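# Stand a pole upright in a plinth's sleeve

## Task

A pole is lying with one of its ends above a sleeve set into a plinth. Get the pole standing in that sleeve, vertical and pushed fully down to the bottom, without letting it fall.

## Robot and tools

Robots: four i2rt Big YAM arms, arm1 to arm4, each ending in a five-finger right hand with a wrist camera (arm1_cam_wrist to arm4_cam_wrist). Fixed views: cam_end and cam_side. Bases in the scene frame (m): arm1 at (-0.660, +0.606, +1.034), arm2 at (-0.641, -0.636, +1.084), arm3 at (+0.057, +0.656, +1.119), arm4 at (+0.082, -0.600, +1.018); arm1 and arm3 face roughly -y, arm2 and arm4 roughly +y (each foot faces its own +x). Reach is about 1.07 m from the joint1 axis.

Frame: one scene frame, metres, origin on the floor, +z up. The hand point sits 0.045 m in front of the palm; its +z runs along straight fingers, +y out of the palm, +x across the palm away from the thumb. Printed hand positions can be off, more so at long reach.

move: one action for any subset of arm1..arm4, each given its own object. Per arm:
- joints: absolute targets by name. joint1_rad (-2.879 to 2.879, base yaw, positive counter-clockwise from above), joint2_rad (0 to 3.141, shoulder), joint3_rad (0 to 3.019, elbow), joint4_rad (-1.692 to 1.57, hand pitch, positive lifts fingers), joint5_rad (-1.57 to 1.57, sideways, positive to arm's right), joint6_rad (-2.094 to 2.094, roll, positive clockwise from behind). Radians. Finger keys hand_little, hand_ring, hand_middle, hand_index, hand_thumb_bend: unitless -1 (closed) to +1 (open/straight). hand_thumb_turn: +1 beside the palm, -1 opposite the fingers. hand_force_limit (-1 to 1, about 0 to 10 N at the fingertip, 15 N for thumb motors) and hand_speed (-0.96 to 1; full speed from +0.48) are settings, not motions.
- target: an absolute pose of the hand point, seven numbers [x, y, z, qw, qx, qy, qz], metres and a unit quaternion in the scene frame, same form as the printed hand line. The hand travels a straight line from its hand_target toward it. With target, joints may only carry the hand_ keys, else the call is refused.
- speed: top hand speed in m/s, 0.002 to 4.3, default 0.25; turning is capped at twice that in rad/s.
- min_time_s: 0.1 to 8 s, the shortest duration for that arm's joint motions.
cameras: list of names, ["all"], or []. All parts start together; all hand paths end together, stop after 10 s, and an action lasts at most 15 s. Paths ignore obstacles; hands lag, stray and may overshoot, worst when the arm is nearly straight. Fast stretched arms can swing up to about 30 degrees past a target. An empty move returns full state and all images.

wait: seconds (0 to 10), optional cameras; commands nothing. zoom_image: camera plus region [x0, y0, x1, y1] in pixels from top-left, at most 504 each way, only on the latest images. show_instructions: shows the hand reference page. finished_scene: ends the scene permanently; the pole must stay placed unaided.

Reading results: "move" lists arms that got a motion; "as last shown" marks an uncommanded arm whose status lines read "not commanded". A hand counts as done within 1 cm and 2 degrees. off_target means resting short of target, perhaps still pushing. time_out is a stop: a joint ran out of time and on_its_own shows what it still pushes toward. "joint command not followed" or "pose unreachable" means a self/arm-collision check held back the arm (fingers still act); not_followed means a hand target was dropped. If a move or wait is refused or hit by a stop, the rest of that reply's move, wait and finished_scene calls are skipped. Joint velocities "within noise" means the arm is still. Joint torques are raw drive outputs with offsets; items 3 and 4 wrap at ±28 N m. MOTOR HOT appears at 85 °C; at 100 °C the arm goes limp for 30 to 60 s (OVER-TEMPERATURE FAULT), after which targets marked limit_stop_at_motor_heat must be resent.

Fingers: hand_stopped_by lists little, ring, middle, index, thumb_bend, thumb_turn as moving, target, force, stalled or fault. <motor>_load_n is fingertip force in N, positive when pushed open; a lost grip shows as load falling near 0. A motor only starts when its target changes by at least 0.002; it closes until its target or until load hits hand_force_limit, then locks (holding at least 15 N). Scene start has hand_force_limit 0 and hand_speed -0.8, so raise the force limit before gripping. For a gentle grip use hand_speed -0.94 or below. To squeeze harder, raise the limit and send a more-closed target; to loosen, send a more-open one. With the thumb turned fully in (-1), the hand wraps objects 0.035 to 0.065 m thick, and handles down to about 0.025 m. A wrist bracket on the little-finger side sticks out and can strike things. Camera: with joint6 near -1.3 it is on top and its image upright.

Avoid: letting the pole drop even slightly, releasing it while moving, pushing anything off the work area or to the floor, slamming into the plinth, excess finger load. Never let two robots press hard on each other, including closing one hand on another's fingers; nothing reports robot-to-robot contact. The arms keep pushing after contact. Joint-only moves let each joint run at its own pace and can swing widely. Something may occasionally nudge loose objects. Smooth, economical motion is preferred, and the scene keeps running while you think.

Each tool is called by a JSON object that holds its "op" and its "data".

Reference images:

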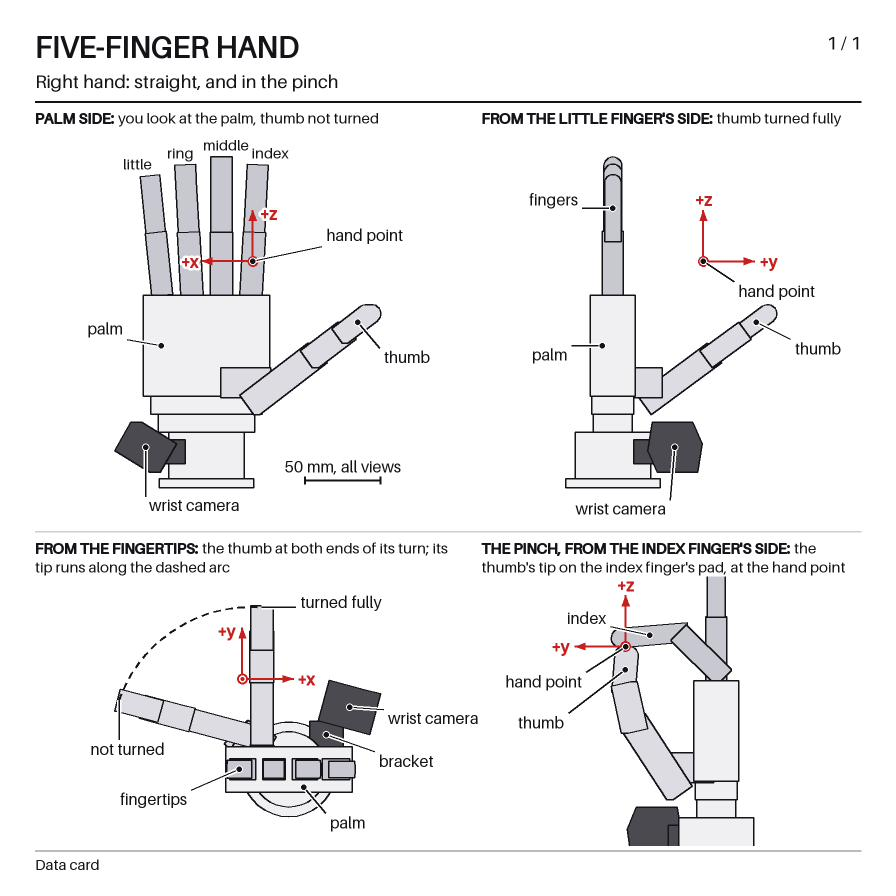

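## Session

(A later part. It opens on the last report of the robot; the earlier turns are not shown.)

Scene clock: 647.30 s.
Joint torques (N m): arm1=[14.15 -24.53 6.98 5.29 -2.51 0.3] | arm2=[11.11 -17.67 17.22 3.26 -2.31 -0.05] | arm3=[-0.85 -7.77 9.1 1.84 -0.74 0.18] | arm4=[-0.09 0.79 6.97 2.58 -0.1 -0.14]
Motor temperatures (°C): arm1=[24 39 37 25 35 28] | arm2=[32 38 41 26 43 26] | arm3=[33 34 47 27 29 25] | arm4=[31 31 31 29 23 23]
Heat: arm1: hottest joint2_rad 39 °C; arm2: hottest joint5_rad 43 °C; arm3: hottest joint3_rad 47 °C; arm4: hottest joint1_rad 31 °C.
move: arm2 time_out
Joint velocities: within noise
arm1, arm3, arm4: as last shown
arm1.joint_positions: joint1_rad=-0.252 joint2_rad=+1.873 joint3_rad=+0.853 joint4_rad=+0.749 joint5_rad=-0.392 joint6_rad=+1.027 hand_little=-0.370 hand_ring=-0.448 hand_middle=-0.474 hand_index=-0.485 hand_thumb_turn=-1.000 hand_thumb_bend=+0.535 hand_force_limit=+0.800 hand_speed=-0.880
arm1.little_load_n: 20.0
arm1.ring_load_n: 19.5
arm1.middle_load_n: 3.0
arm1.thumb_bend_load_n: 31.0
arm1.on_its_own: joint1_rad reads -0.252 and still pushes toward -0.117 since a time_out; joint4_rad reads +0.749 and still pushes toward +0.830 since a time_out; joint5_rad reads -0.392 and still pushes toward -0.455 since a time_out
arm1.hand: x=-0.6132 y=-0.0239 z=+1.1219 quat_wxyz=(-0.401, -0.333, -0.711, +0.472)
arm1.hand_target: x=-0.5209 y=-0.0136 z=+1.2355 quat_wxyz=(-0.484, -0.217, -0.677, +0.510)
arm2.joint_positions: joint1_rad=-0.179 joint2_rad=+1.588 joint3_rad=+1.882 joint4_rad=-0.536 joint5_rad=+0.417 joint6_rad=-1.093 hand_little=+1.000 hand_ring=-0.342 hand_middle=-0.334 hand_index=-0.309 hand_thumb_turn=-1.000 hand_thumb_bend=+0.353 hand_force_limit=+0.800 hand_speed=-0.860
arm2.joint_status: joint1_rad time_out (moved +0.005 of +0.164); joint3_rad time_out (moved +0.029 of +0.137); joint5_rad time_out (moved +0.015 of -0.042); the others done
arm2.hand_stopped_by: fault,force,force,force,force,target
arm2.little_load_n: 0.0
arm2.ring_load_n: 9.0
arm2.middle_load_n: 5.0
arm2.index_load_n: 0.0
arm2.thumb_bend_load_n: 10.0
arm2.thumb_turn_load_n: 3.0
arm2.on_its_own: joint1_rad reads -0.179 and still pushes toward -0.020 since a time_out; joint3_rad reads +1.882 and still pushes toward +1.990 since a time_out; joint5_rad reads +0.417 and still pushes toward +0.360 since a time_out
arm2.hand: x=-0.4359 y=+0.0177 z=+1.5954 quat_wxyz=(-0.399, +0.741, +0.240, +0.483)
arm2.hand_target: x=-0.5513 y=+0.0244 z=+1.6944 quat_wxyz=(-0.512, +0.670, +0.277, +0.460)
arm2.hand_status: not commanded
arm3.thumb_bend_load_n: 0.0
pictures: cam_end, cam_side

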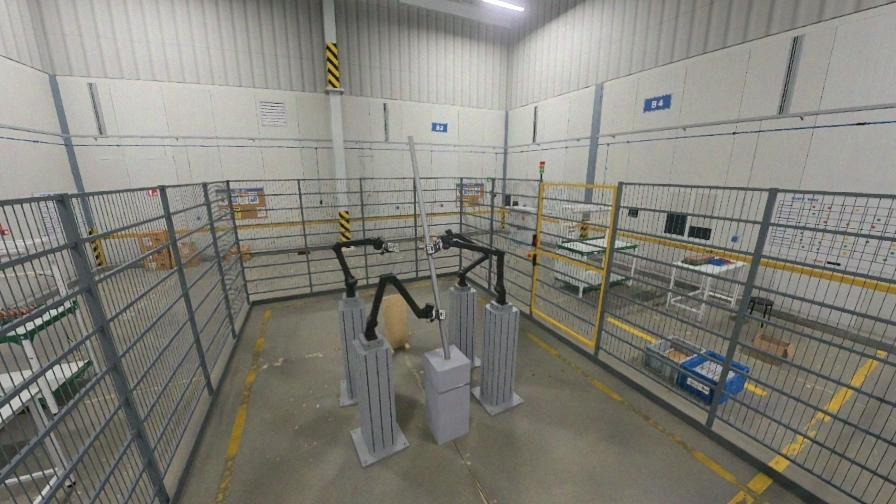

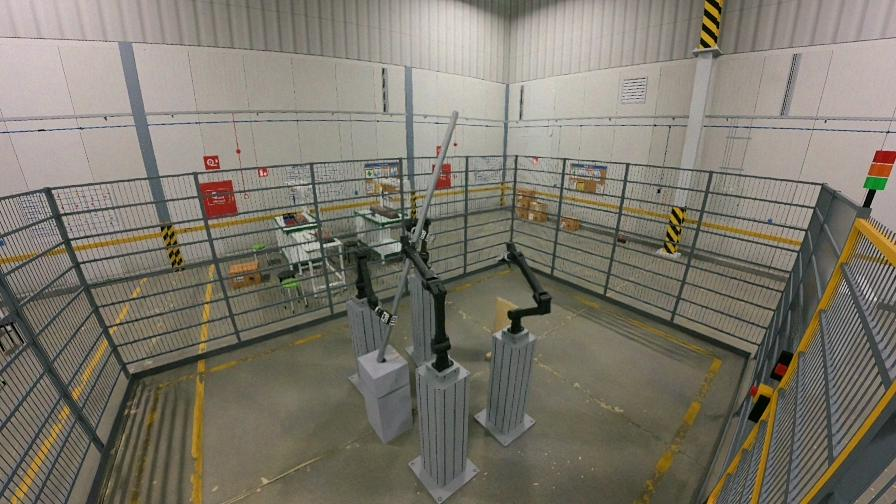

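{"op": "move", "data": {"arm1": {"joints":{"joint1_rad":-0.08,"joint2_rad":1.74,"joint3_rad":0.90,"joint4_rad":0.76,"joint5_rad":-0.40},"min_time_s":4}, "arm2": {"joints":{"joint1_rad":-0.02,"joint2_rad":1.55,"joint3_rad":2.03,"joint4_rad":-0.53,"joint5_rad":0.40,"joint6_rad":-1.10},"min_time_s":4}, "cameras": ["cam_side","cam_end"]}}

{"op": "zoom_image", "data": {"camera": "cam_side", "region": [368, 346, 398, 370]}}

{"op": "zoom_image", "data": {"camera": "cam_end", "region": [432, 344, 462, 368]}}

Scene clock: 656.77 s.
Joint torques (N m): arm1=[15.5 -24.82 8.28 2.59 -1.48 0.04] | arm2=[10.81 -17.9 17.5 3.54 -2.19 0.12] | arm3=[-0.79 -7.77 9.09 1.83 -0.74 0.18] | arm4=[-0.09 0.79 6.98 2.66 -0.08 -0.14]
Motor temperatures (°C): arm1=[24 41 37 25 36 28] | arm2=[32 37 43 26 42 26] | arm3=[33 34 47 27 29 25] | arm4=[31 31 31 29 23 23]
Heat: arm1: hottest joint2_rad 41 °C; arm2: hottest joint3_rad 43 °C; arm3: hottest joint3_rad 47 °C; arm4: hottest joint1_rad 31 °C.
move: arm1 time_out; arm2 time_out
Joint velocities: within noise
arm1.joint_positions: joint1_rad=-0.229 joint2_rad=+1.873 joint3_rad=+0.853 joint4_rad=+0.748 joint5_rad=-0.364 joint6_rad=+1.052 hand_little=-0.370 hand_ring=-0.448 hand_middle=-0.474 hand_index=-0.485 hand_thumb_turn=-1.000 hand_thumb_bend=+0.535 hand_force_limit=+0.800 hand_speed=-0.880
arm1.joint_status: joint1_rad time_out (moved +0.023 of +0.172); joint5_rad time_out (moved +0.028 of -0.008); the others done
arm1.hand_stopped_by: force,force,force,force,force,target
arm1.little_load_n: 23.0
arm1.ring_load_n: 20.5
arm1.middle_load_n: 4.0
arm1.index_load_n: 0.0
arm1.thumb_bend_load_n: 31.0
arm1.thumb_turn_load_n: -5.5
arm1.on_its_own: joint1_rad reads -0.229 and still pushes toward -0.080 since a time_out; joint5_rad reads -0.364 and still pushes toward -0.400 since a time_out
arm1.hand: x=-0.6034 y=-0.0260 z=+1.1225 quat_wxyz=(-0.403, -0.342, -0.708, +0.468)
arm1.hand_target: x=-0.5059 y=-0.0210 z=+1.2291 quat_wxyz=(-0.473, -0.234, -0.689, +0.497)
arm1.hand_status: not commanded
arm2.joint_positions: joint1_rad=-0.173 joint2_rad=+1.596 joint3_rad=+1.908 joint4_rad=-0.567 joint5_rad=+0.454 joint6_rad=-1.107 hand_little=+1.000 hand_ring=-0.343 hand_middle=-0.334 hand_index=-0.309 hand_thumb_turn=-1.000 hand_thumb_bend=+0.353 hand_force_limit=+0.800 hand_speed=-0.860
arm2.joint_status: joint1_rad time_out (moved +0.006 of +0.159); joint3_rad time_out (moved +0.026 of +0.148); joint5_rad time_out (moved +0.038 of -0.017); the others done
arm2.hand_stopped_by: fault,force,force,force,force,target
arm2.little_load_n: 0.0
arm2.ring_load_n: 4.5
arm2.middle_load_n: 2.0
arm2.index_load_n: 0.0
arm2.thumb_bend_load_n: 11.5
arm2.thumb_turn_load_n: 5.5
arm2.on_its_own: joint1_rad reads -0.173 and still pushes toward -0.020 since a time_out; joint3_rad reads +1.908 and still pushes toward +2.021 since a time_out; joint5_rad reads +0.454 and still pushes toward +0.400 since a time_out
arm2.hand: x=-0.4339 y=+0.0129 z=+1.6007 quat_wxyz=(-0.382, +0.744, +0.239, +0.493)
arm2.hand_target: x=-0.5444 y=+0.0206 z=+1.7011 quat_wxyz=(-0.502, +0.675, +0.264, +0.472)
arm2.hand_status: not commanded
arm3, arm4: as last shown
arm4.index_load_n: -0.5
arm4.thumb_turn_load_n: 0.5
pictures: cam_end, cam_side

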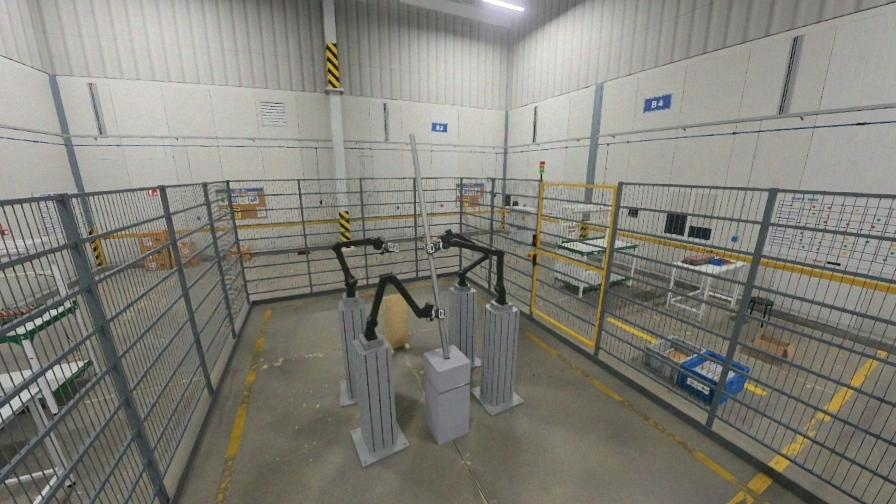

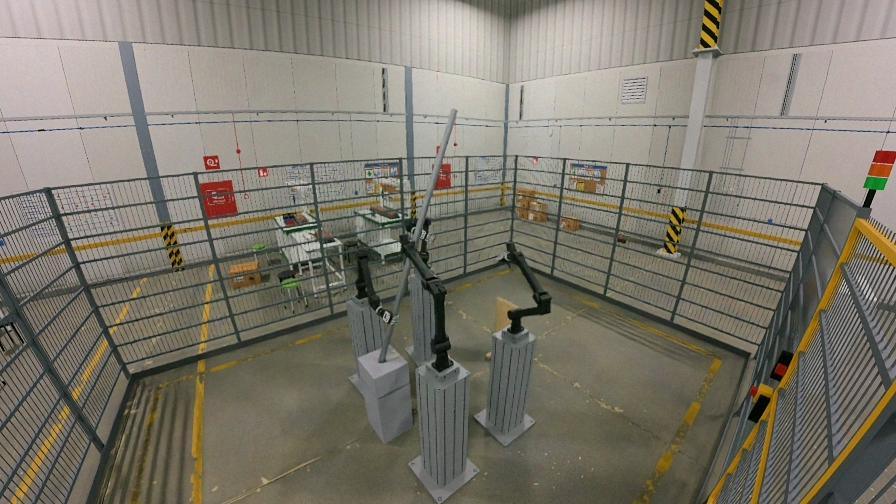

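Scaled by 16.800.

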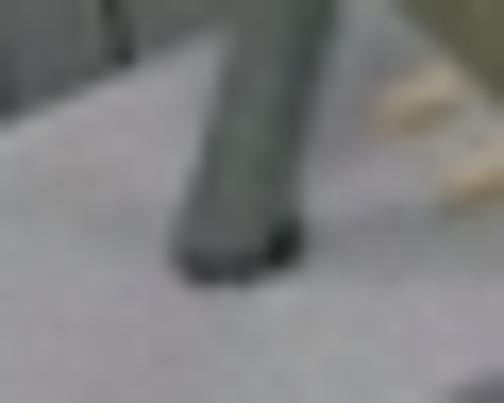

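Scaled by 16.800.

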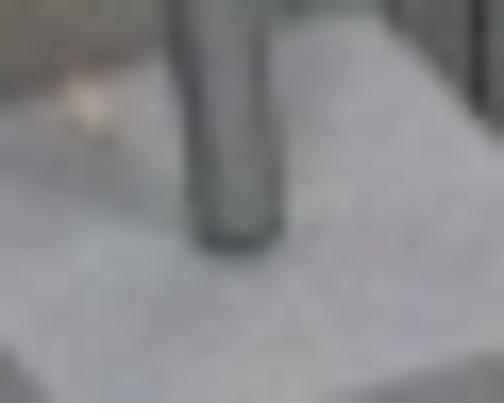

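{"op": "move", "data": {"arm1": {"joints":{"joint1_rad":-0.12,"joint2_rad":1.81,"joint3_rad":0.87,"joint4_rad":0.77,"joint5_rad":-0.37},"min_time_s":4}, "arm2": {"joints":{"joint1_rad":-0.02,"joint2_rad":1.56,"joint3_rad":1.93,"joint4_rad":-0.55,"joint5_rad":0.44,"joint6_rad":-1.11},"min_time_s":4}, "cameras": ["cam_side","cam_end"]}}

{"op": "zoom_image", "data": {"camera": "cam_side", "region": [368, 346, 398, 370]}}

{"op": "zoom_image", "data": {"camera": "cam_end", "region": [432, 344, 462, 368]}}

Scene clock: 665.57 s.
Joint torques (N m): arm1=[11.99 -19.37 6.23 2.89 -0.95 0] | arm2=[10.23 -16.79 10.67 3.03 -1.9 0.01] | arm3=[-0.91 -7.82 9.1 1.85 -0.74 0.17] | arm4=[-0.03 0.67 6.94 2.62 -0.1 -0.14]
Motor temperatures (°C): arm1=[24 41 37 25 35 28] | arm2=[31 37 43 26 41 26] | arm3=[33 33 46 27 29 25] | arm4=[31 31 31 29 23 23]
Heat: arm1: hottest joint2_rad 41 °C; arm2: hottest joint3_rad 43 °C; arm3: hottest joint3_rad 46 °C; arm4: hottest joint1_rad 31 °C.
move: arm1 time_out; arm2 time_out
Joint velocities: within noise
arm1.joint_positions: joint1_rad=-0.228 joint2_rad=+1.875 joint3_rad=+0.852 joint4_rad=+0.748 joint5_rad=-0.347 joint6_rad=+1.056 hand_little=-0.370 hand_ring=-0.448 hand_middle=-0.474 hand_index=-0.485 hand_thumb_turn=-1.000 hand_thumb_bend=+0.535 hand_force_limit=+0.800 hand_speed=-0.880
arm1.joint_status: joint1_rad time_out (moved +0.001 of +0.109); the others done
arm1.hand_stopped_by: force,force,force,force,force,target
arm1.little_load_n: 24.0
arm1.ring_load_n: 21.5
arm1.middle_load_n: 4.0
arm1.index_load_n: 0.0
arm1.thumb_bend_load_n: 31.0
arm1.thumb_turn_load_n: -5.5
arm1.on_its_own: joint1_rad reads -0.228 and still pushes toward -0.120 since a time_out
arm1.hand: x=-0.6057 y=-0.0275 z=+1.1204 quat_wxyz=(-0.398, -0.349, -0.707, +0.470)
arm1.hand_target: x=-0.5349 y=-0.0238 z=+1.1736 quat_wxyz=(-0.443, -0.278, -0.703, +0.482)
arm1.hand_status: not commanded
arm2.joint_positions: joint1_rad=-0.167 joint2_rad=+1.596 joint3_rad=+1.907 joint4_rad=-0.576 joint5_rad=+0.486 joint6_rad=-1.107 hand_little=+1.000 hand_ring=-0.343 hand_middle=-0.334 hand_index=-0.309 hand_thumb_turn=-1.000 hand_thumb_bend=+0.353 hand_force_limit=+0.800 hand_speed=-0.860
arm2.joint_status: joint1_rad time_out (moved +0.006 of +0.153); joint5_rad time_out (moved +0.032 of -0.014); the others done
arm2.hand_stopped_by: fault,force,force,force,force,target
arm2.little_load_n: 0.0
arm2.ring_load_n: 4.5
arm2.middle_load_n: 1.5
arm2.index_load_n: 0.0
arm2.thumb_bend_load_n: 12.0
arm2.thumb_turn_load_n: 5.0
arm2.on_its_own: joint1_rad reads -0.167 and still pushes toward -0.020 since a time_out; joint5_rad reads +0.486 and still pushes toward +0.440 since a time_out
arm2.hand: x=-0.4336 y=+0.0088 z=+1.5991 quat_wxyz=(-0.371, +0.747, +0.234, +0.499)
arm2.hand_target: x=-0.5374 y=+0.0256 z=+1.6391 quat_wxyz=(-0.448, +0.706, +0.283, +0.469)
arm2.hand_status: not commanded
arm3, arm4: as last shown
arm3.ring_load_n: -0.5
arm3.thumb_turn_load_n: -0.5
arm4.thumb_turn_load_n: 0.0
pictures: cam_end, cam_side

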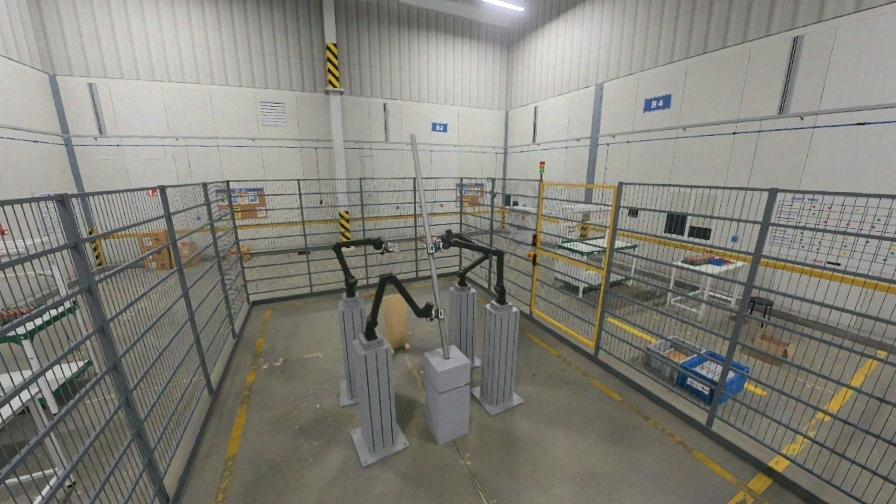

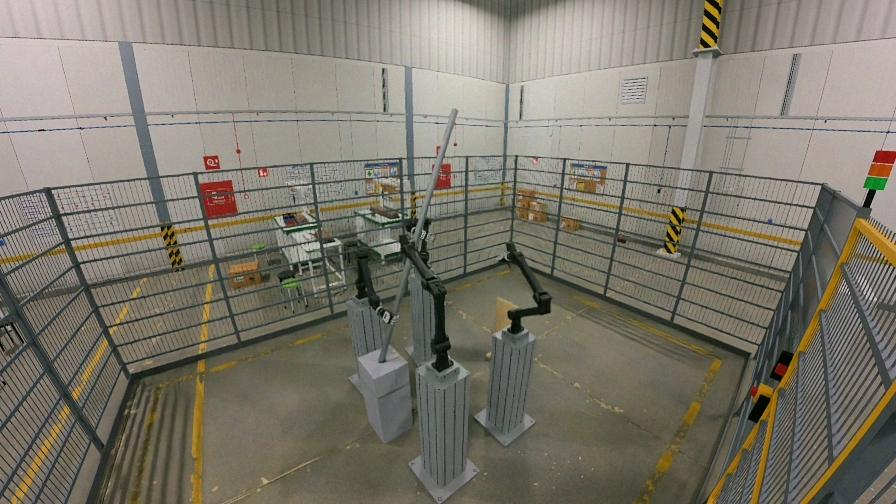

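Scaled by 16.800.

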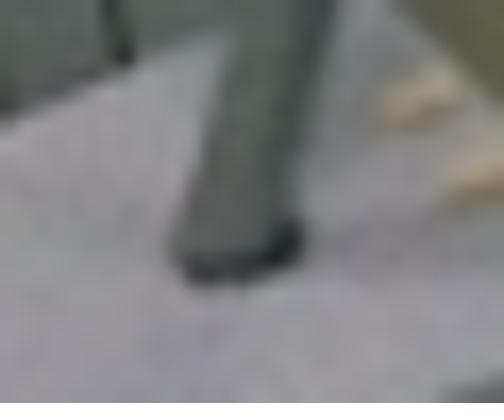

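Scaled by 16.800.

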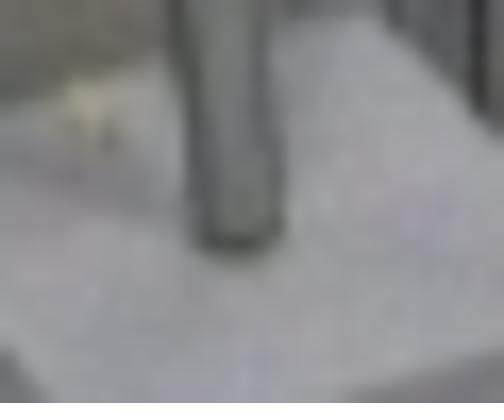

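{"op": "move", "data": {"arm1": {"target":[-0.60,-0.03,1.11,0.465,0.355,0.66,-0.47],"speed":0.04}, "arm2": {"joints":{"joint1_rad":0.08,"joint2_rad":1.52,"joint3_rad":1.88,"joint4_rad":-0.53,"joint5_rad":0.49,"joint6_rad":-1.14},"min_time_s":4}, "cameras": ["cam_side","cam_end"]}}

{"op": "zoom_image", "data": {"camera": "cam_side", "region": [368, 346, 398, 370]}}

{"op": "zoom_image", "data": {"camera": "cam_end", "region": [432, 344, 462, 368]}}

Scene clock: 674.90 s.
Joint torques (N m): arm1=[6.77 -11.16 4.94 2.1 -0.46 0.22] | arm2=[9.05 -15.97 9.14 3.33 -2.61 -0.02] | arm3=[-0.85 -7.88 9.1 1.84 -0.74 0.17] | arm4=[-0.03 0.79 6.95 2.61 -0.1 -0.16]
Motor temperatures (°C): arm1=[24 40 36 25 34 27] | arm2=[31 37 42 26 41 26] | arm3=[33 33 45 27 29 25] | arm4=[31 31 31 29 23 23]
Heat: arm1: hottest joint2_rad 40 °C; arm2: hottest joint3_rad 42 °C; arm3: hottest joint3_rad 45 °C; arm4: hottest joint1_rad 31 °C.
move: arm1 off_target; arm2 time_out
Joint velocities: within noise
arm1.joint_positions: joint1_rad=-0.288 joint2_rad=+1.966 joint3_rad=+0.843 joint4_rad=+1.001 joint5_rad=-0.395 joint6_rad=+1.190 hand_little=-0.373 hand_ring=-0.451 hand_middle=-0.474 hand_index=-0.485 hand_thumb_turn=-1.000 hand_thumb_bend=+0.532 hand_force_limit=+0.800 hand_speed=-0.880
arm1.joint_status: not commanded
arm1.hand_stopped_by: force,force,force,force,force,target
arm1.little_load_n: 0.0
arm1.ring_load_n: 3.5
arm1.middle_load_n: 4.0
arm1.index_load_n: 1.5
arm1.thumb_bend_load_n: 11.5
arm1.thumb_turn_load_n: 2.5
arm1.hand: x=-0.6369 y=-0.0300 z=+1.1292 quat_wxyz=(-0.450, -0.364, -0.646, +0.499)
arm1.hand_target: x=-0.6011 y=-0.0276 z=+1.1106 quat_wxyz=(-0.465, -0.355, -0.661, +0.470)
arm1.hand_status: off_target (0.042 m and 4.2 deg from the pose sent, 0.012 m and 9.4 deg at the start)
arm2.joint_positions: joint1_rad=-0.051 joint2_rad=+1.548 joint3_rad=+1.875 joint4_rad=-0.562 joint5_rad=+0.555 joint6_rad=-1.137 hand_little=+1.000 hand_ring=-0.344 hand_middle=-0.334 hand_index=-0.309 hand_thumb_turn=-1.000 hand_thumb_bend=+0.352 hand_force_limit=+0.800 hand_speed=-0.860
arm2.joint_status: joint1_rad time_out (moved +0.115 of +0.247); joint5_rad time_out (moved +0.068 of +0.004); the others done
arm2.hand_stopped_by: fault,force,force,force,force,target
arm2.little_load_n: 0.0
arm2.ring_load_n: 3.5
arm2.middle_load_n: 5.0
arm2.index_load_n: 3.5
arm2.thumb_bend_load_n: 8.5
arm2.thumb_turn_load_n: 3.5
arm2.on_its_own: joint1_rad reads -0.051 and still pushes toward +0.080 since a time_out; joint5_rad reads +0.555 and still pushes toward +0.490 since a time_out
arm2.hand: x=-0.4981 y=+0.0026 z=+1.6173 quat_wxyz=(-0.384, +0.728, +0.259, +0.506)
arm2.hand_target: x=-0.5927 y=+0.0146 z=+1.6422 quat_wxyz=(-0.456, +0.690, +0.311, +0.469)
arm2.hand_status: not commanded
arm3, arm4: as last shown
arm3.thumb_turn_load_n: 0.0
arm4.index_load_n: 0.0
pictures: cam_end, cam_side

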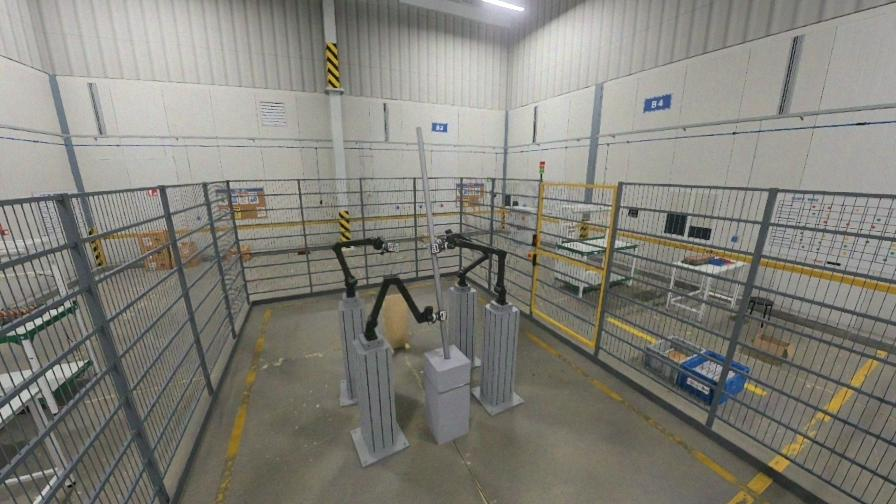

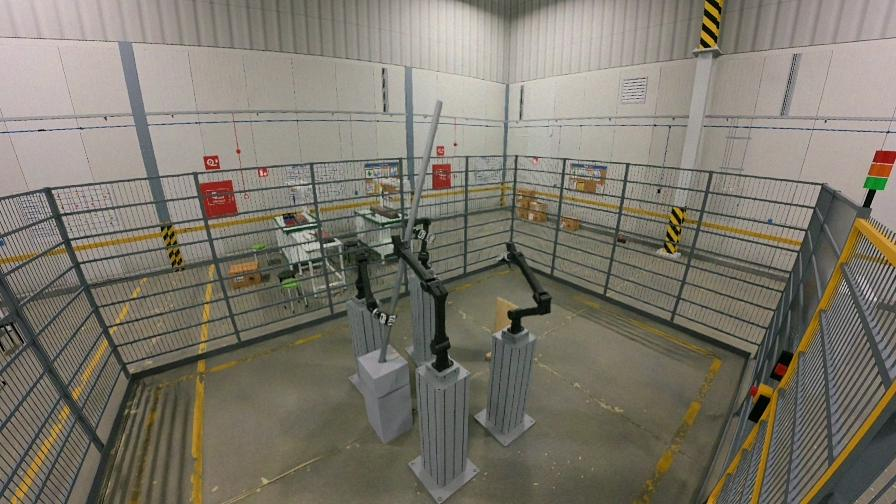

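Scaled by 16.800.

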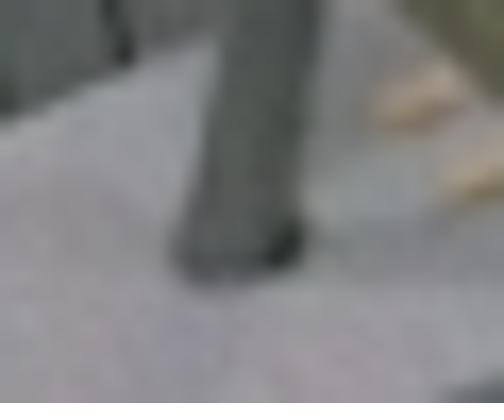

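Scaled by 16.800.

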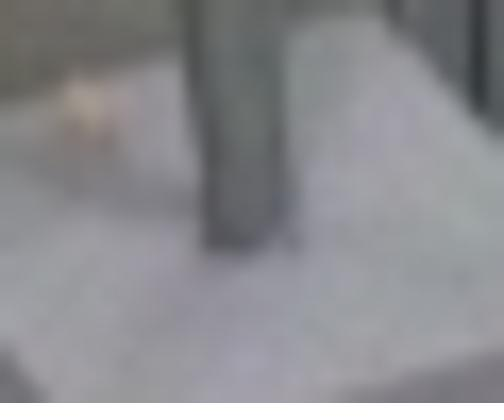

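{"op": "move", "data": {"arm1": {"target":[-0.65,-0.03,1.13,0.505,0.38,0.62,-0.465],"speed":0.04}, "arm2": {"joints":{"joint1_rad":0.18,"joint2_rad":1.49,"joint3_rad":1.86,"joint4_rad":-0.54,"joint5_rad":0.57,"joint6_rad":-1.18},"min_time_s":4}, "cameras": ["cam_side","cam_end"]}}

{"op": "zoom_image", "data": {"camera": "cam_side", "region": [368, 346, 398, 370]}}

{"op": "zoom_image", "data": {"camera": "cam_end", "region": [432, 344, 462, 368]}}

Scene clock: 683.47 s.
Joint torques (N m): arm1=[4.42 -13.04 4.66 2.96 -0.76 0.39] | arm2=[5.54 -14.27 8.36 2.41 -1.65 0.25] | arm3=[-0.85 -7.77 9.11 1.84 -0.74 0.18] | arm4=[0.03 0.91 6.95 2.62 -0.1 -0.13]
Motor temperatures (°C): arm1=[24 39 36 25 33 27] | arm2=[31 37 41 26 40 26] | arm3=[33 33 45 27 29 25] | arm4=[31 31 31 29 23 23]
Heat: arm1: hottest joint2_rad 39 °C; arm2: hottest joint3_rad 41 °C; arm3: hottest joint3_rad 45 °C; arm4: hottest joint1_rad 31 °C.
move: arm1 off_target; arm2 time_out
Joint velocities: within noise
arm1.joint_positions: joint1_rad=-0.361 joint2_rad=+1.993 joint3_rad=+0.871 joint4_rad=+1.050 joint5_rad=-0.477 joint6_rad=+1.297 hand_little=-0.373 hand_ring=-0.452 hand_middle=-0.474 hand_index=-0.484 hand_thumb_turn=-1.000 hand_thumb_bend=+0.530 hand_force_limit=+0.800 hand_speed=-0.880
arm1.joint_status: not commanded
arm1.hand_stopped_by: force,force,force,force,force,target
arm1.little_load_n: 0.0
arm1.ring_load_n: 0.0
arm1.middle_load_n: 4.5
arm1.index_load_n: 8.5
arm1.thumb_bend_load_n: 8.5
arm1.thumb_turn_load_n: 8.5
arm1.hand: x=-0.6725 y=-0.0319 z=+1.1420 quat_wxyz=(-0.486, -0.383, -0.616, +0.488)
arm1.hand_target: x=-0.6504 y=-0.0293 z=+1.1302 quat_wxyz=(-0.504, -0.380, -0.621, +0.465)
arm1.hand_status: off_target (0.026 m and 3.4 deg from the pose sent, 0.013 m and 8.2 deg at the start)
arm2.joint_positions: joint1_rad=+0.090 joint2_rad=+1.513 joint3_rad=+1.864 joint4_rad=-0.552 joint5_rad=+0.612 joint6_rad=-1.206 hand_little=+1.000 hand_ring=-0.344 hand_middle=-0.334 hand_index=-0.308 hand_thumb_turn=-1.000 hand_thumb_bend=+0.352 hand_force_limit=+0.800 hand_speed=-0.860
arm2.joint_status: joint1_rad time_out (moved +0.142 of +0.231); joint5_rad time_out (moved +0.057 of +0.015); the others done
arm2.hand_stopped_by: fault,force,force,force,force,target
arm2.little_load_n: 0.0
arm2.ring_load_n: 0.0
arm2.middle_load_n: 3.5
arm2.index_load_n: 8.0
arm2.thumb_bend_load_n: 9.0
arm2.thumb_turn_load_n: 4.5
arm2.on_its_own: joint1_rad reads +0.090 and still pushes toward +0.180 since a time_out; joint5_rad reads +0.612 and still pushes toward +0.570 since a time_out
arm2.hand: x=-0.5765 y=-0.0040 z=+1.6393 quat_wxyz=(-0.399, +0.696, +0.308, +0.511)
arm2.hand_target: x=-0.6396 y=-0.0041 z=+1.6502 quat_wxyz=(-0.449, +0.676, +0.335, +0.478)
arm2.hand_status: not commanded
arm3.joint_positions: joint1_rad=-0.746 joint2_rad=+1.151 joint3_rad=+1.389 joint4_rad=-0.916 joint5_rad=-1.183 joint6_rad=+0.387 hand_little=+1.000 hand_ring=+1.000 hand_middle=+1.000 hand_index=+1.000 hand_thumb_turn=-1.000 hand_thumb_bend=+1.000 hand_force_limit=+0.400 hand_speed=-0.750
arm3.joint_status: not commanded
arm3.hand_stopped_by: target,target,target,target,target,target
arm3.little_load_n: 0.0
arm3.ring_load_n: 0.0
arm3.middle_load_n: 0.0
arm3.index_load_n: 0.0
arm3.thumb_bend_load_n: 0.0
arm3.thumb_turn_load_n: 0.0
arm3.hand: x=-0.0797 y=+0.2770 z=+1.6160 quat_wxyz=(-0.403, -0.243, -0.748, +0.468)
arm3.hand_target: x=-0.0800 y=+0.2800 z=+1.6200 quat_wxyz=(-0.401, -0.243, -0.745, +0.474)
arm3.hand_status: not commanded
arm4.joint_positions: joint1_rad=-0.251 joint2_rad=+0.589 joint3_rad=+1.126 joint4_rad=-0.930 joint5_rad=+0.104 joint6_rad=-0.755 hand_little=+1.000 hand_ring=+1.000 hand_middle=+1.000 hand_index=+1.000 hand_thumb_turn=-1.000 hand_thumb_bend=+1.000 hand_force_limit=+0.700 hand_speed=-0.750
arm4.joint_status: not commanded
arm4.hand_stopped_by: target,target,target,target,target,target
arm4.little_load_n: 0.0
arm4.ring_load_n: -0.5
arm4.middle_load_n: 0.0
arm4.index_load_n: 0.0
arm4.thumb_bend_load_n: 0.0
arm4.thumb_turn_load_n: 0.0
arm4.hand: x=+0.1953 y=-0.3218 z=+1.4457 quat_wxyz=(-0.462, +0.814, +0.180, +0.301)
arm4.hand_target: x=+0.1999 y=-0.3201 z=+1.4500 quat_wxyz=(-0.467, +0.809, +0.179, +0.311)
arm4.hand_status: not commanded
pictures: cam_end, cam_side

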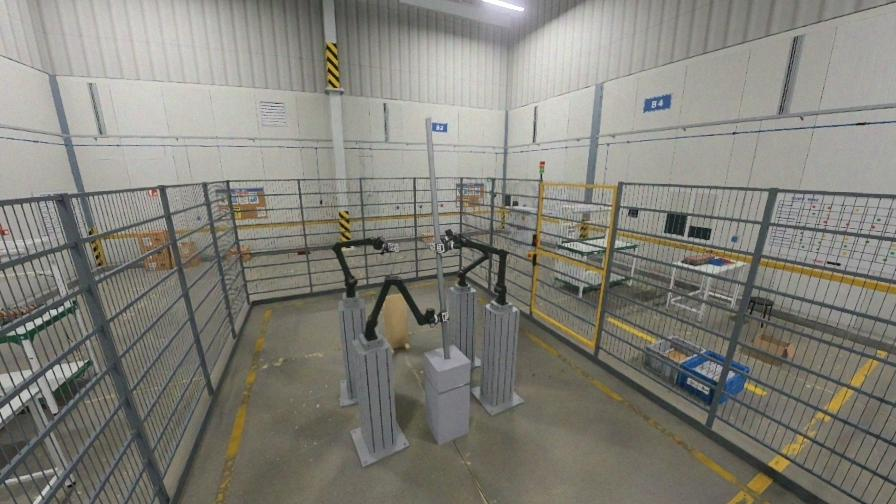

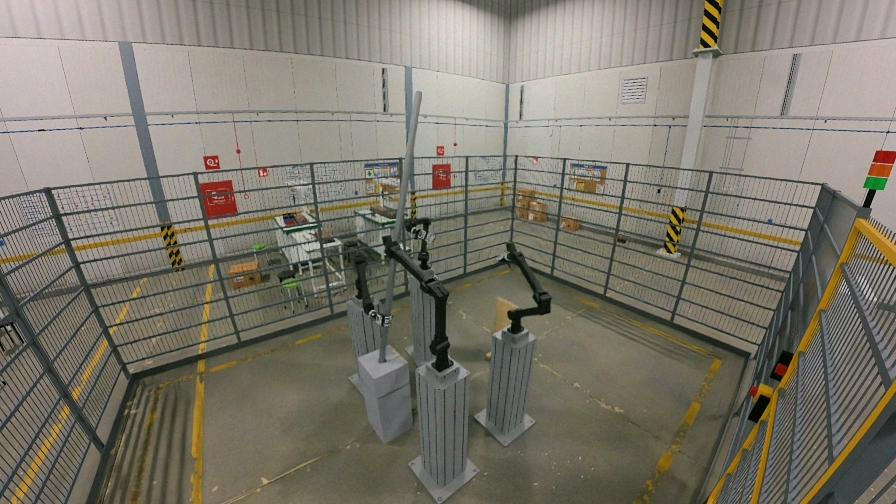

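Scaled by 16.800.

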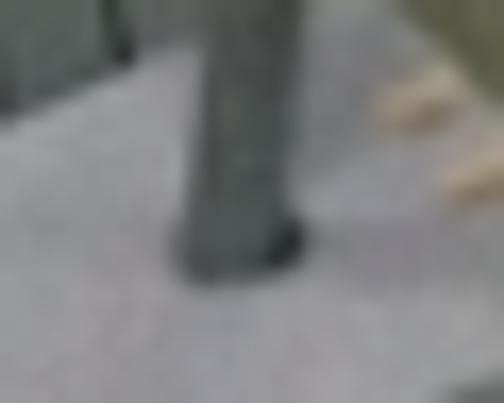

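Scaled by 16.800.

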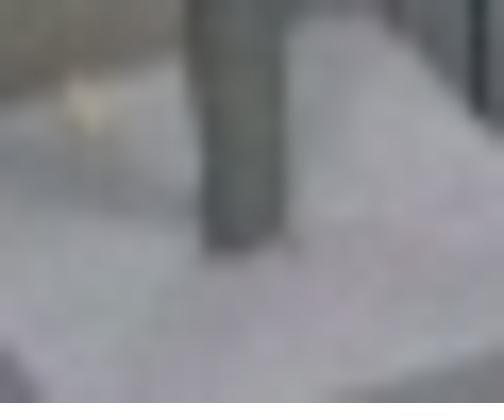

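{"op": "move", "data": {"cameras": ["cam_side","cam_end"]}}

Scene clock: 687.07 s.
Joint torques (N m): arm1=[4.78 -13.22 4.72 2.69 -0.8 0.34] | arm2=[5.71 -14.33 8.49 2.59 -1.68 0.29] | arm3=[-0.85 -7.82 9.09 1.84 -0.74 0.18] | arm4=[0.03 0.85 6.95 2.62 -0.1 -0.14]
Motor temperatures (°C): arm1=[24 38 36 25 33 27] | arm2=[31 37 41 26 39 26] | arm3=[32 33 45 27 29 25] | arm4=[31 31 31 29 23 23]
Heat: arm1: hottest joint2_rad 38 °C; arm2: hottest joint3_rad 41 °C; arm3: hottest joint3_rad 45 °C; arm4: hottest joint1_rad 31 °C.
Joint velocities: within noise
arm1.joint_positions: joint1_rad=-0.361 joint2_rad=+1.993 joint3_rad=+0.871 joint4_rad=+1.050 joint5_rad=-0.477 joint6_rad=+1.297 hand_little=-0.373 hand_ring=-0.452 hand_middle=-0.474 hand_index=-0.484 hand_thumb_turn=-1.000 hand_thumb_bend=+0.530 hand_force_limit=+0.800 hand_speed=-0.880
arm1.joint_status: not commanded
arm1.hand_stopped_by: force,force,force,force,force,target
arm1.little_load_n: 0.0
arm1.ring_load_n: 0.0
arm1.middle_load_n: 4.5
arm1.index_load_n: 8.5
arm1.thumb_bend_load_n: 8.5
arm1.thumb_turn_load_n: 8.5
arm1.hand: x=-0.6725 y=-0.0319 z=+1.1420 quat_wxyz=(-0.486, -0.383, -0.616, +0.488) (m; scene frame)
arm1.hand_target: x=-0.6504 y=-0.0293 z=+1.1302 quat_wxyz=(-0.504, -0.380, -0.621, +0.465) (m; scene frame)
arm1.hand_status: off_target (0.026 m and 3.4 deg from the pose sent, 0.013 m and 8.2 deg at the start)
arm2.joint_positions: joint1_rad=+0.090 joint2_rad=+1.513 joint3_rad=+1.864 joint4_rad=-0.552 joint5_rad=+0.612 joint6_rad=-1.206 hand_little=+1.000 hand_ring=-0.344 hand_middle=-0.334 hand_index=-0.308 hand_thumb_turn=-1.000 hand_thumb_bend=+0.352 hand_force_limit=+0.800 hand_speed=-0.860
arm2.joint_status: joint1_rad time_out (moved +0.142 of +0.231); joint5_rad time_out (moved +0.057 of +0.015); the others done
arm2.hand_stopped_by: fault,force,force,force,force,target
arm2.little_load_n: 0.0
arm2.ring_load_n: 0.0
arm2.middle_load_n: 3.0
arm2.index_load_n: 8.0
arm2.thumb_bend_load_n: 8.5
arm2.thumb_turn_load_n: 4.5
arm2.on_its_own: joint1_rad reads +0.090 and still pushes toward +0.180 since a time_out; joint5_rad reads +0.612 and still pushes toward +0.570 since a time_out
arm2.hand: x=-0.5765 y=-0.0040 z=+1.6393 quat_wxyz=(-0.399, +0.696, +0.308, +0.511) (m; scene frame)
arm2.hand_target: x=-0.6396 y=-0.0041 z=+1.6502 quat_wxyz=(-0.449, +0.676, +0.335, +0.478) (m; scene frame)
arm2.hand_status: not commanded
arm3.joint_positions: joint1_rad=-0.746 joint2_rad=+1.151 joint3_rad=+1.389 joint4_rad=-0.916 joint5_rad=-1.183 joint6_rad=+0.387 hand_little=+1.000 hand_ring=+1.000 hand_middle=+1.000 hand_index=+1.000 hand_thumb_turn=-1.000 hand_thumb_bend=+1.000 hand_force_limit=+0.400 hand_speed=-0.750
arm3.joint_status: not commanded
arm3.hand_stopped_by: target,target,target,target,target,target
arm3.little_load_n: 0.0
arm3.ring_load_n: 0.0
arm3.middle_load_n: 0.0
arm3.index_load_n: -0.5
arm3.thumb_bend_load_n: 0.0
arm3.thumb_turn_load_n: -0.5
arm3.hand: x=-0.0797 y=+0.2770 z=+1.6160 quat_wxyz=(-0.403, -0.243, -0.748, +0.468) (m; scene frame)
arm3.hand_target: x=-0.0800 y=+0.2800 z=+1.6200 quat_wxyz=(-0.401, -0.243, -0.745, +0.474) (m; scene frame)
arm3.hand_status: not commanded
arm4.joint_positions: joint1_rad=-0.251 joint2_rad=+0.589 joint3_rad=+1.126 joint4_rad=-0.930 joint5_rad=+0.104 joint6_rad=-0.755 hand_little=+1.000 hand_ring=+1.000 hand_middle=+1.000 hand_index=+1.000 hand_thumb_turn=-1.000 hand_thumb_bend=+1.000 hand_force_limit=+0.700 hand_speed=-0.750
arm4.joint_status: not commanded
arm4.hand_stopped_by: target,target,target,target,target,target
arm4.little_load_n: 0.0
arm4.ring_load_n: 0.0
arm4.middle_load_n: 0.0
arm4.index_load_n: 0.0
arm4.thumb_bend_load_n: 0.0
arm4.thumb_turn_load_n: 0.0
arm4.hand: x=+0.1953 y=-0.3218 z=+1.4457 quat_wxyz=(-0.462, +0.814, +0.180, +0.301) (m; scene frame)
arm4.hand_target: x=+0.1999 y=-0.3201 z=+1.4500 quat_wxyz=(-0.467, +0.809, +0.179, +0.311) (m; scene frame)
arm4.hand_status: not commanded
pictures: cam_end, cam_side

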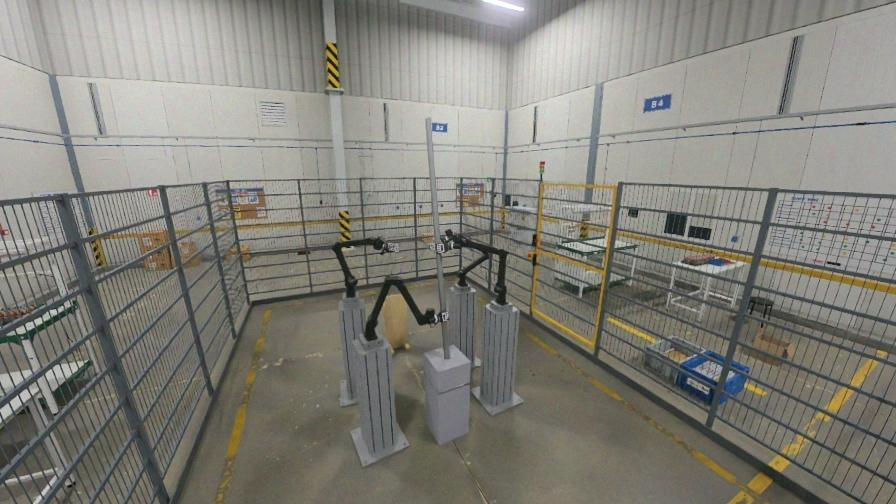

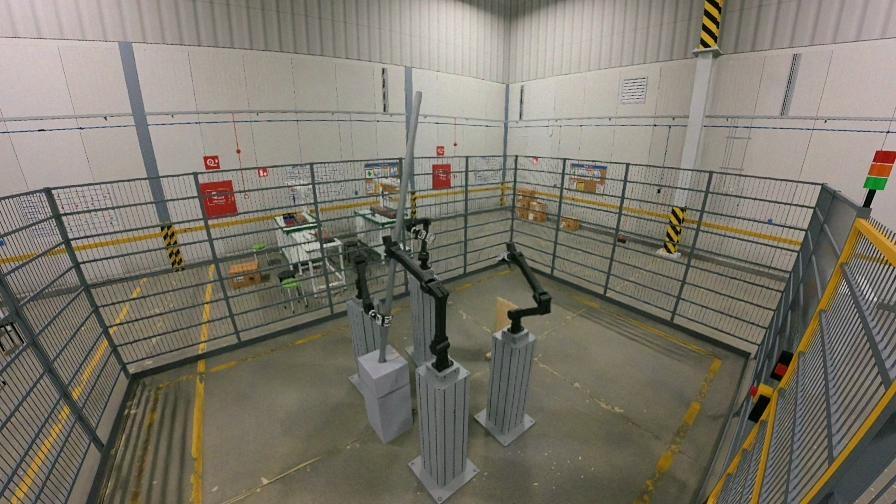

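{"op": "move", "data": {"arm1": {"target": [-0.688, -0.029, 1.142, 0.5413, 0.3933, 0.6012, -0.4369], "speed": 0.02}, "arm2": {"joints": {"joint1_rad": 0.26, "joint2_rad": 1.47, "joint3_rad": 1.865, "joint4_rad": -0.56, "joint5_rad": 0.60, "joint6_rad": -1.24}, "min_time_s": 4}, "cameras": ["cam_side","cam_end"]}}

{"op": "zoom_image", "data": {"camera": "cam_side", "region": [368, 346, 398, 370]}}

{"op": "zoom_image", "data": {"camera": "cam_end", "region": [432, 344, 462, 368]}}

Scene clock: 697.07 s.
Joint torques (N m): arm1=[3.72 -13.33 4.16 2.67 -0.94 0.57] | arm2=[4.19 -15.03 8.92 1.87 -0.92 0.25] | arm3=[-0.79 -7.82 9.11 1.81 -0.75 0.18] | arm4=[-0.15 0.97 6.97 2.62 -0.09 -0.14]
Motor temperatures (°C): arm1=[23 38 36 25 32 27] | arm2=[31 36 40 26 38 26] | arm3=[32 33 45 27 29 25] | arm4=[30 31 31 29 23 23]
Heat: arm1: hottest joint2_rad 38 °C; arm2: hottest joint3_rad 40 °C; arm3: hottest joint3_rad 45 °C; arm4: hottest joint2_rad 31 °C.
move: arm1 off_target; arm2 time_out
Joint velocities: within noise
arm1.joint_positions: joint1_rad=-0.427 joint2_rad=+2.020 joint3_rad=+0.919 joint4_rad=+1.050 joint5_rad=-0.590 joint6_rad=+1.375 hand_little=-0.373 hand_ring=-0.452 hand_middle=-0.474 hand_index=-0.484 hand_thumb_turn=-0.999 hand_thumb_bend=+0.530 hand_force_limit=+0.800 hand_speed=-0.880
arm1.joint_status: not commanded
arm1.hand_stopped_by: force,force,force,force,force,target
arm1.little_load_n: 0.0
arm1.ring_load_n: 0.5
arm1.middle_load_n: 4.5
arm1.index_load_n: 12.5
arm1.thumb_bend_load_n: 7.5
arm1.thumb_turn_load_n: 9.5
arm1.hand: x=-0.7009 y=-0.0329 z=+1.1499 quat_wxyz=(-0.521, -0.386, -0.604, +0.463)
arm1.hand_target: x=-0.6883 y=-0.0289 z=+1.1421 quat_wxyz=(-0.540, -0.394, -0.602, +0.437)
arm1.hand_status: off_target (0.016 m and 3.9 deg from the pose sent, 0.016 m and 8.8 deg at the start)
arm2.joint_positions: joint1_rad=+0.199 joint2_rad=+1.496 joint3_rad=+1.864 joint4_rad=-0.552 joint5_rad=+0.624 joint6_rad=-1.266 hand_little=+1.000 hand_ring=-0.344 hand_middle=-0.335 hand_index=-0.308 hand_thumb_turn=-1.000 hand_thumb_bend=+0.352 hand_force_limit=+0.800 hand_speed=-0.860
arm2.joint_status: joint1_rad time_out (moved +0.109 of +0.170); the others done
arm2.hand_stopped_by: fault,force,force,force,force,target
arm2.little_load_n: 0.0
arm2.ring_load_n: 0.0
arm2.middle_load_n: 0.5
arm2.index_load_n: 9.5
arm2.thumb_bend_load_n: 9.0
arm2.thumb_turn_load_n: 5.0
arm2.on_its_own: joint1_rad reads +0.199 and still pushes toward +0.260 since a time_out
arm2.hand: x=-0.6395 y=-0.0094 z=+1.6524 quat_wxyz=(-0.414, +0.667, +0.357, +0.506)
arm2.hand_target: x=-0.6792 y=-0.0197 z=+1.6645 quat_wxyz=(-0.449, +0.655, +0.370, +0.483)
arm2.hand_status: not commanded
arm3, arm4: as last shown
arm3.index_load_n: 0.0
pictures: cam_end, cam_side

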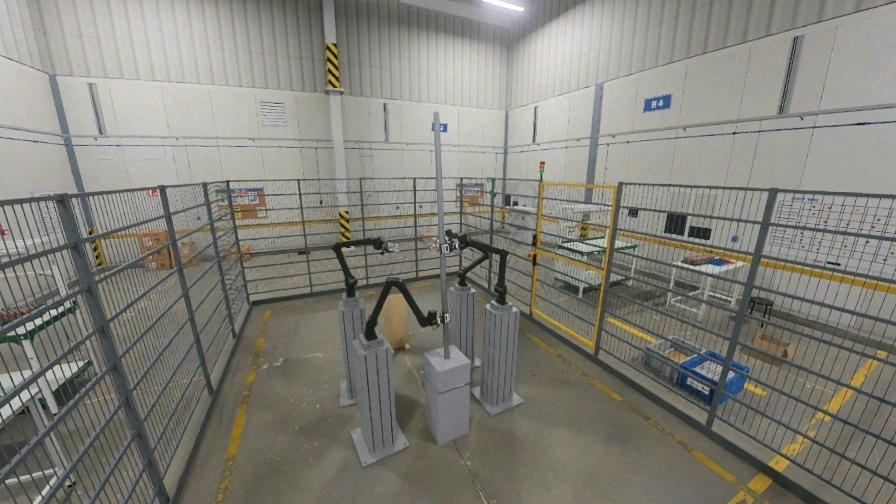

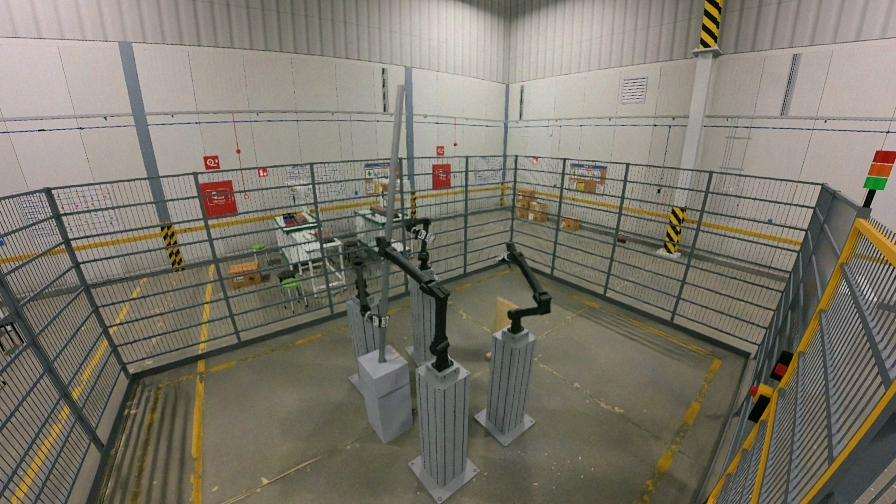

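Scaled by 16.800.

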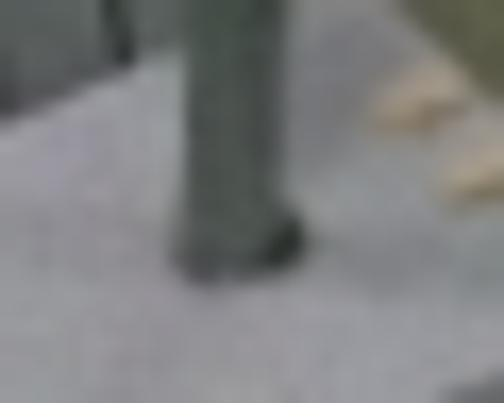

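Scaled by 16.800.

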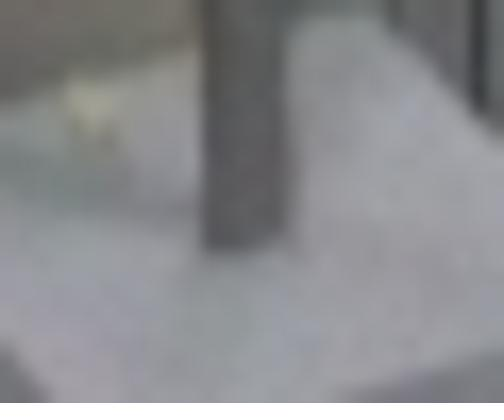

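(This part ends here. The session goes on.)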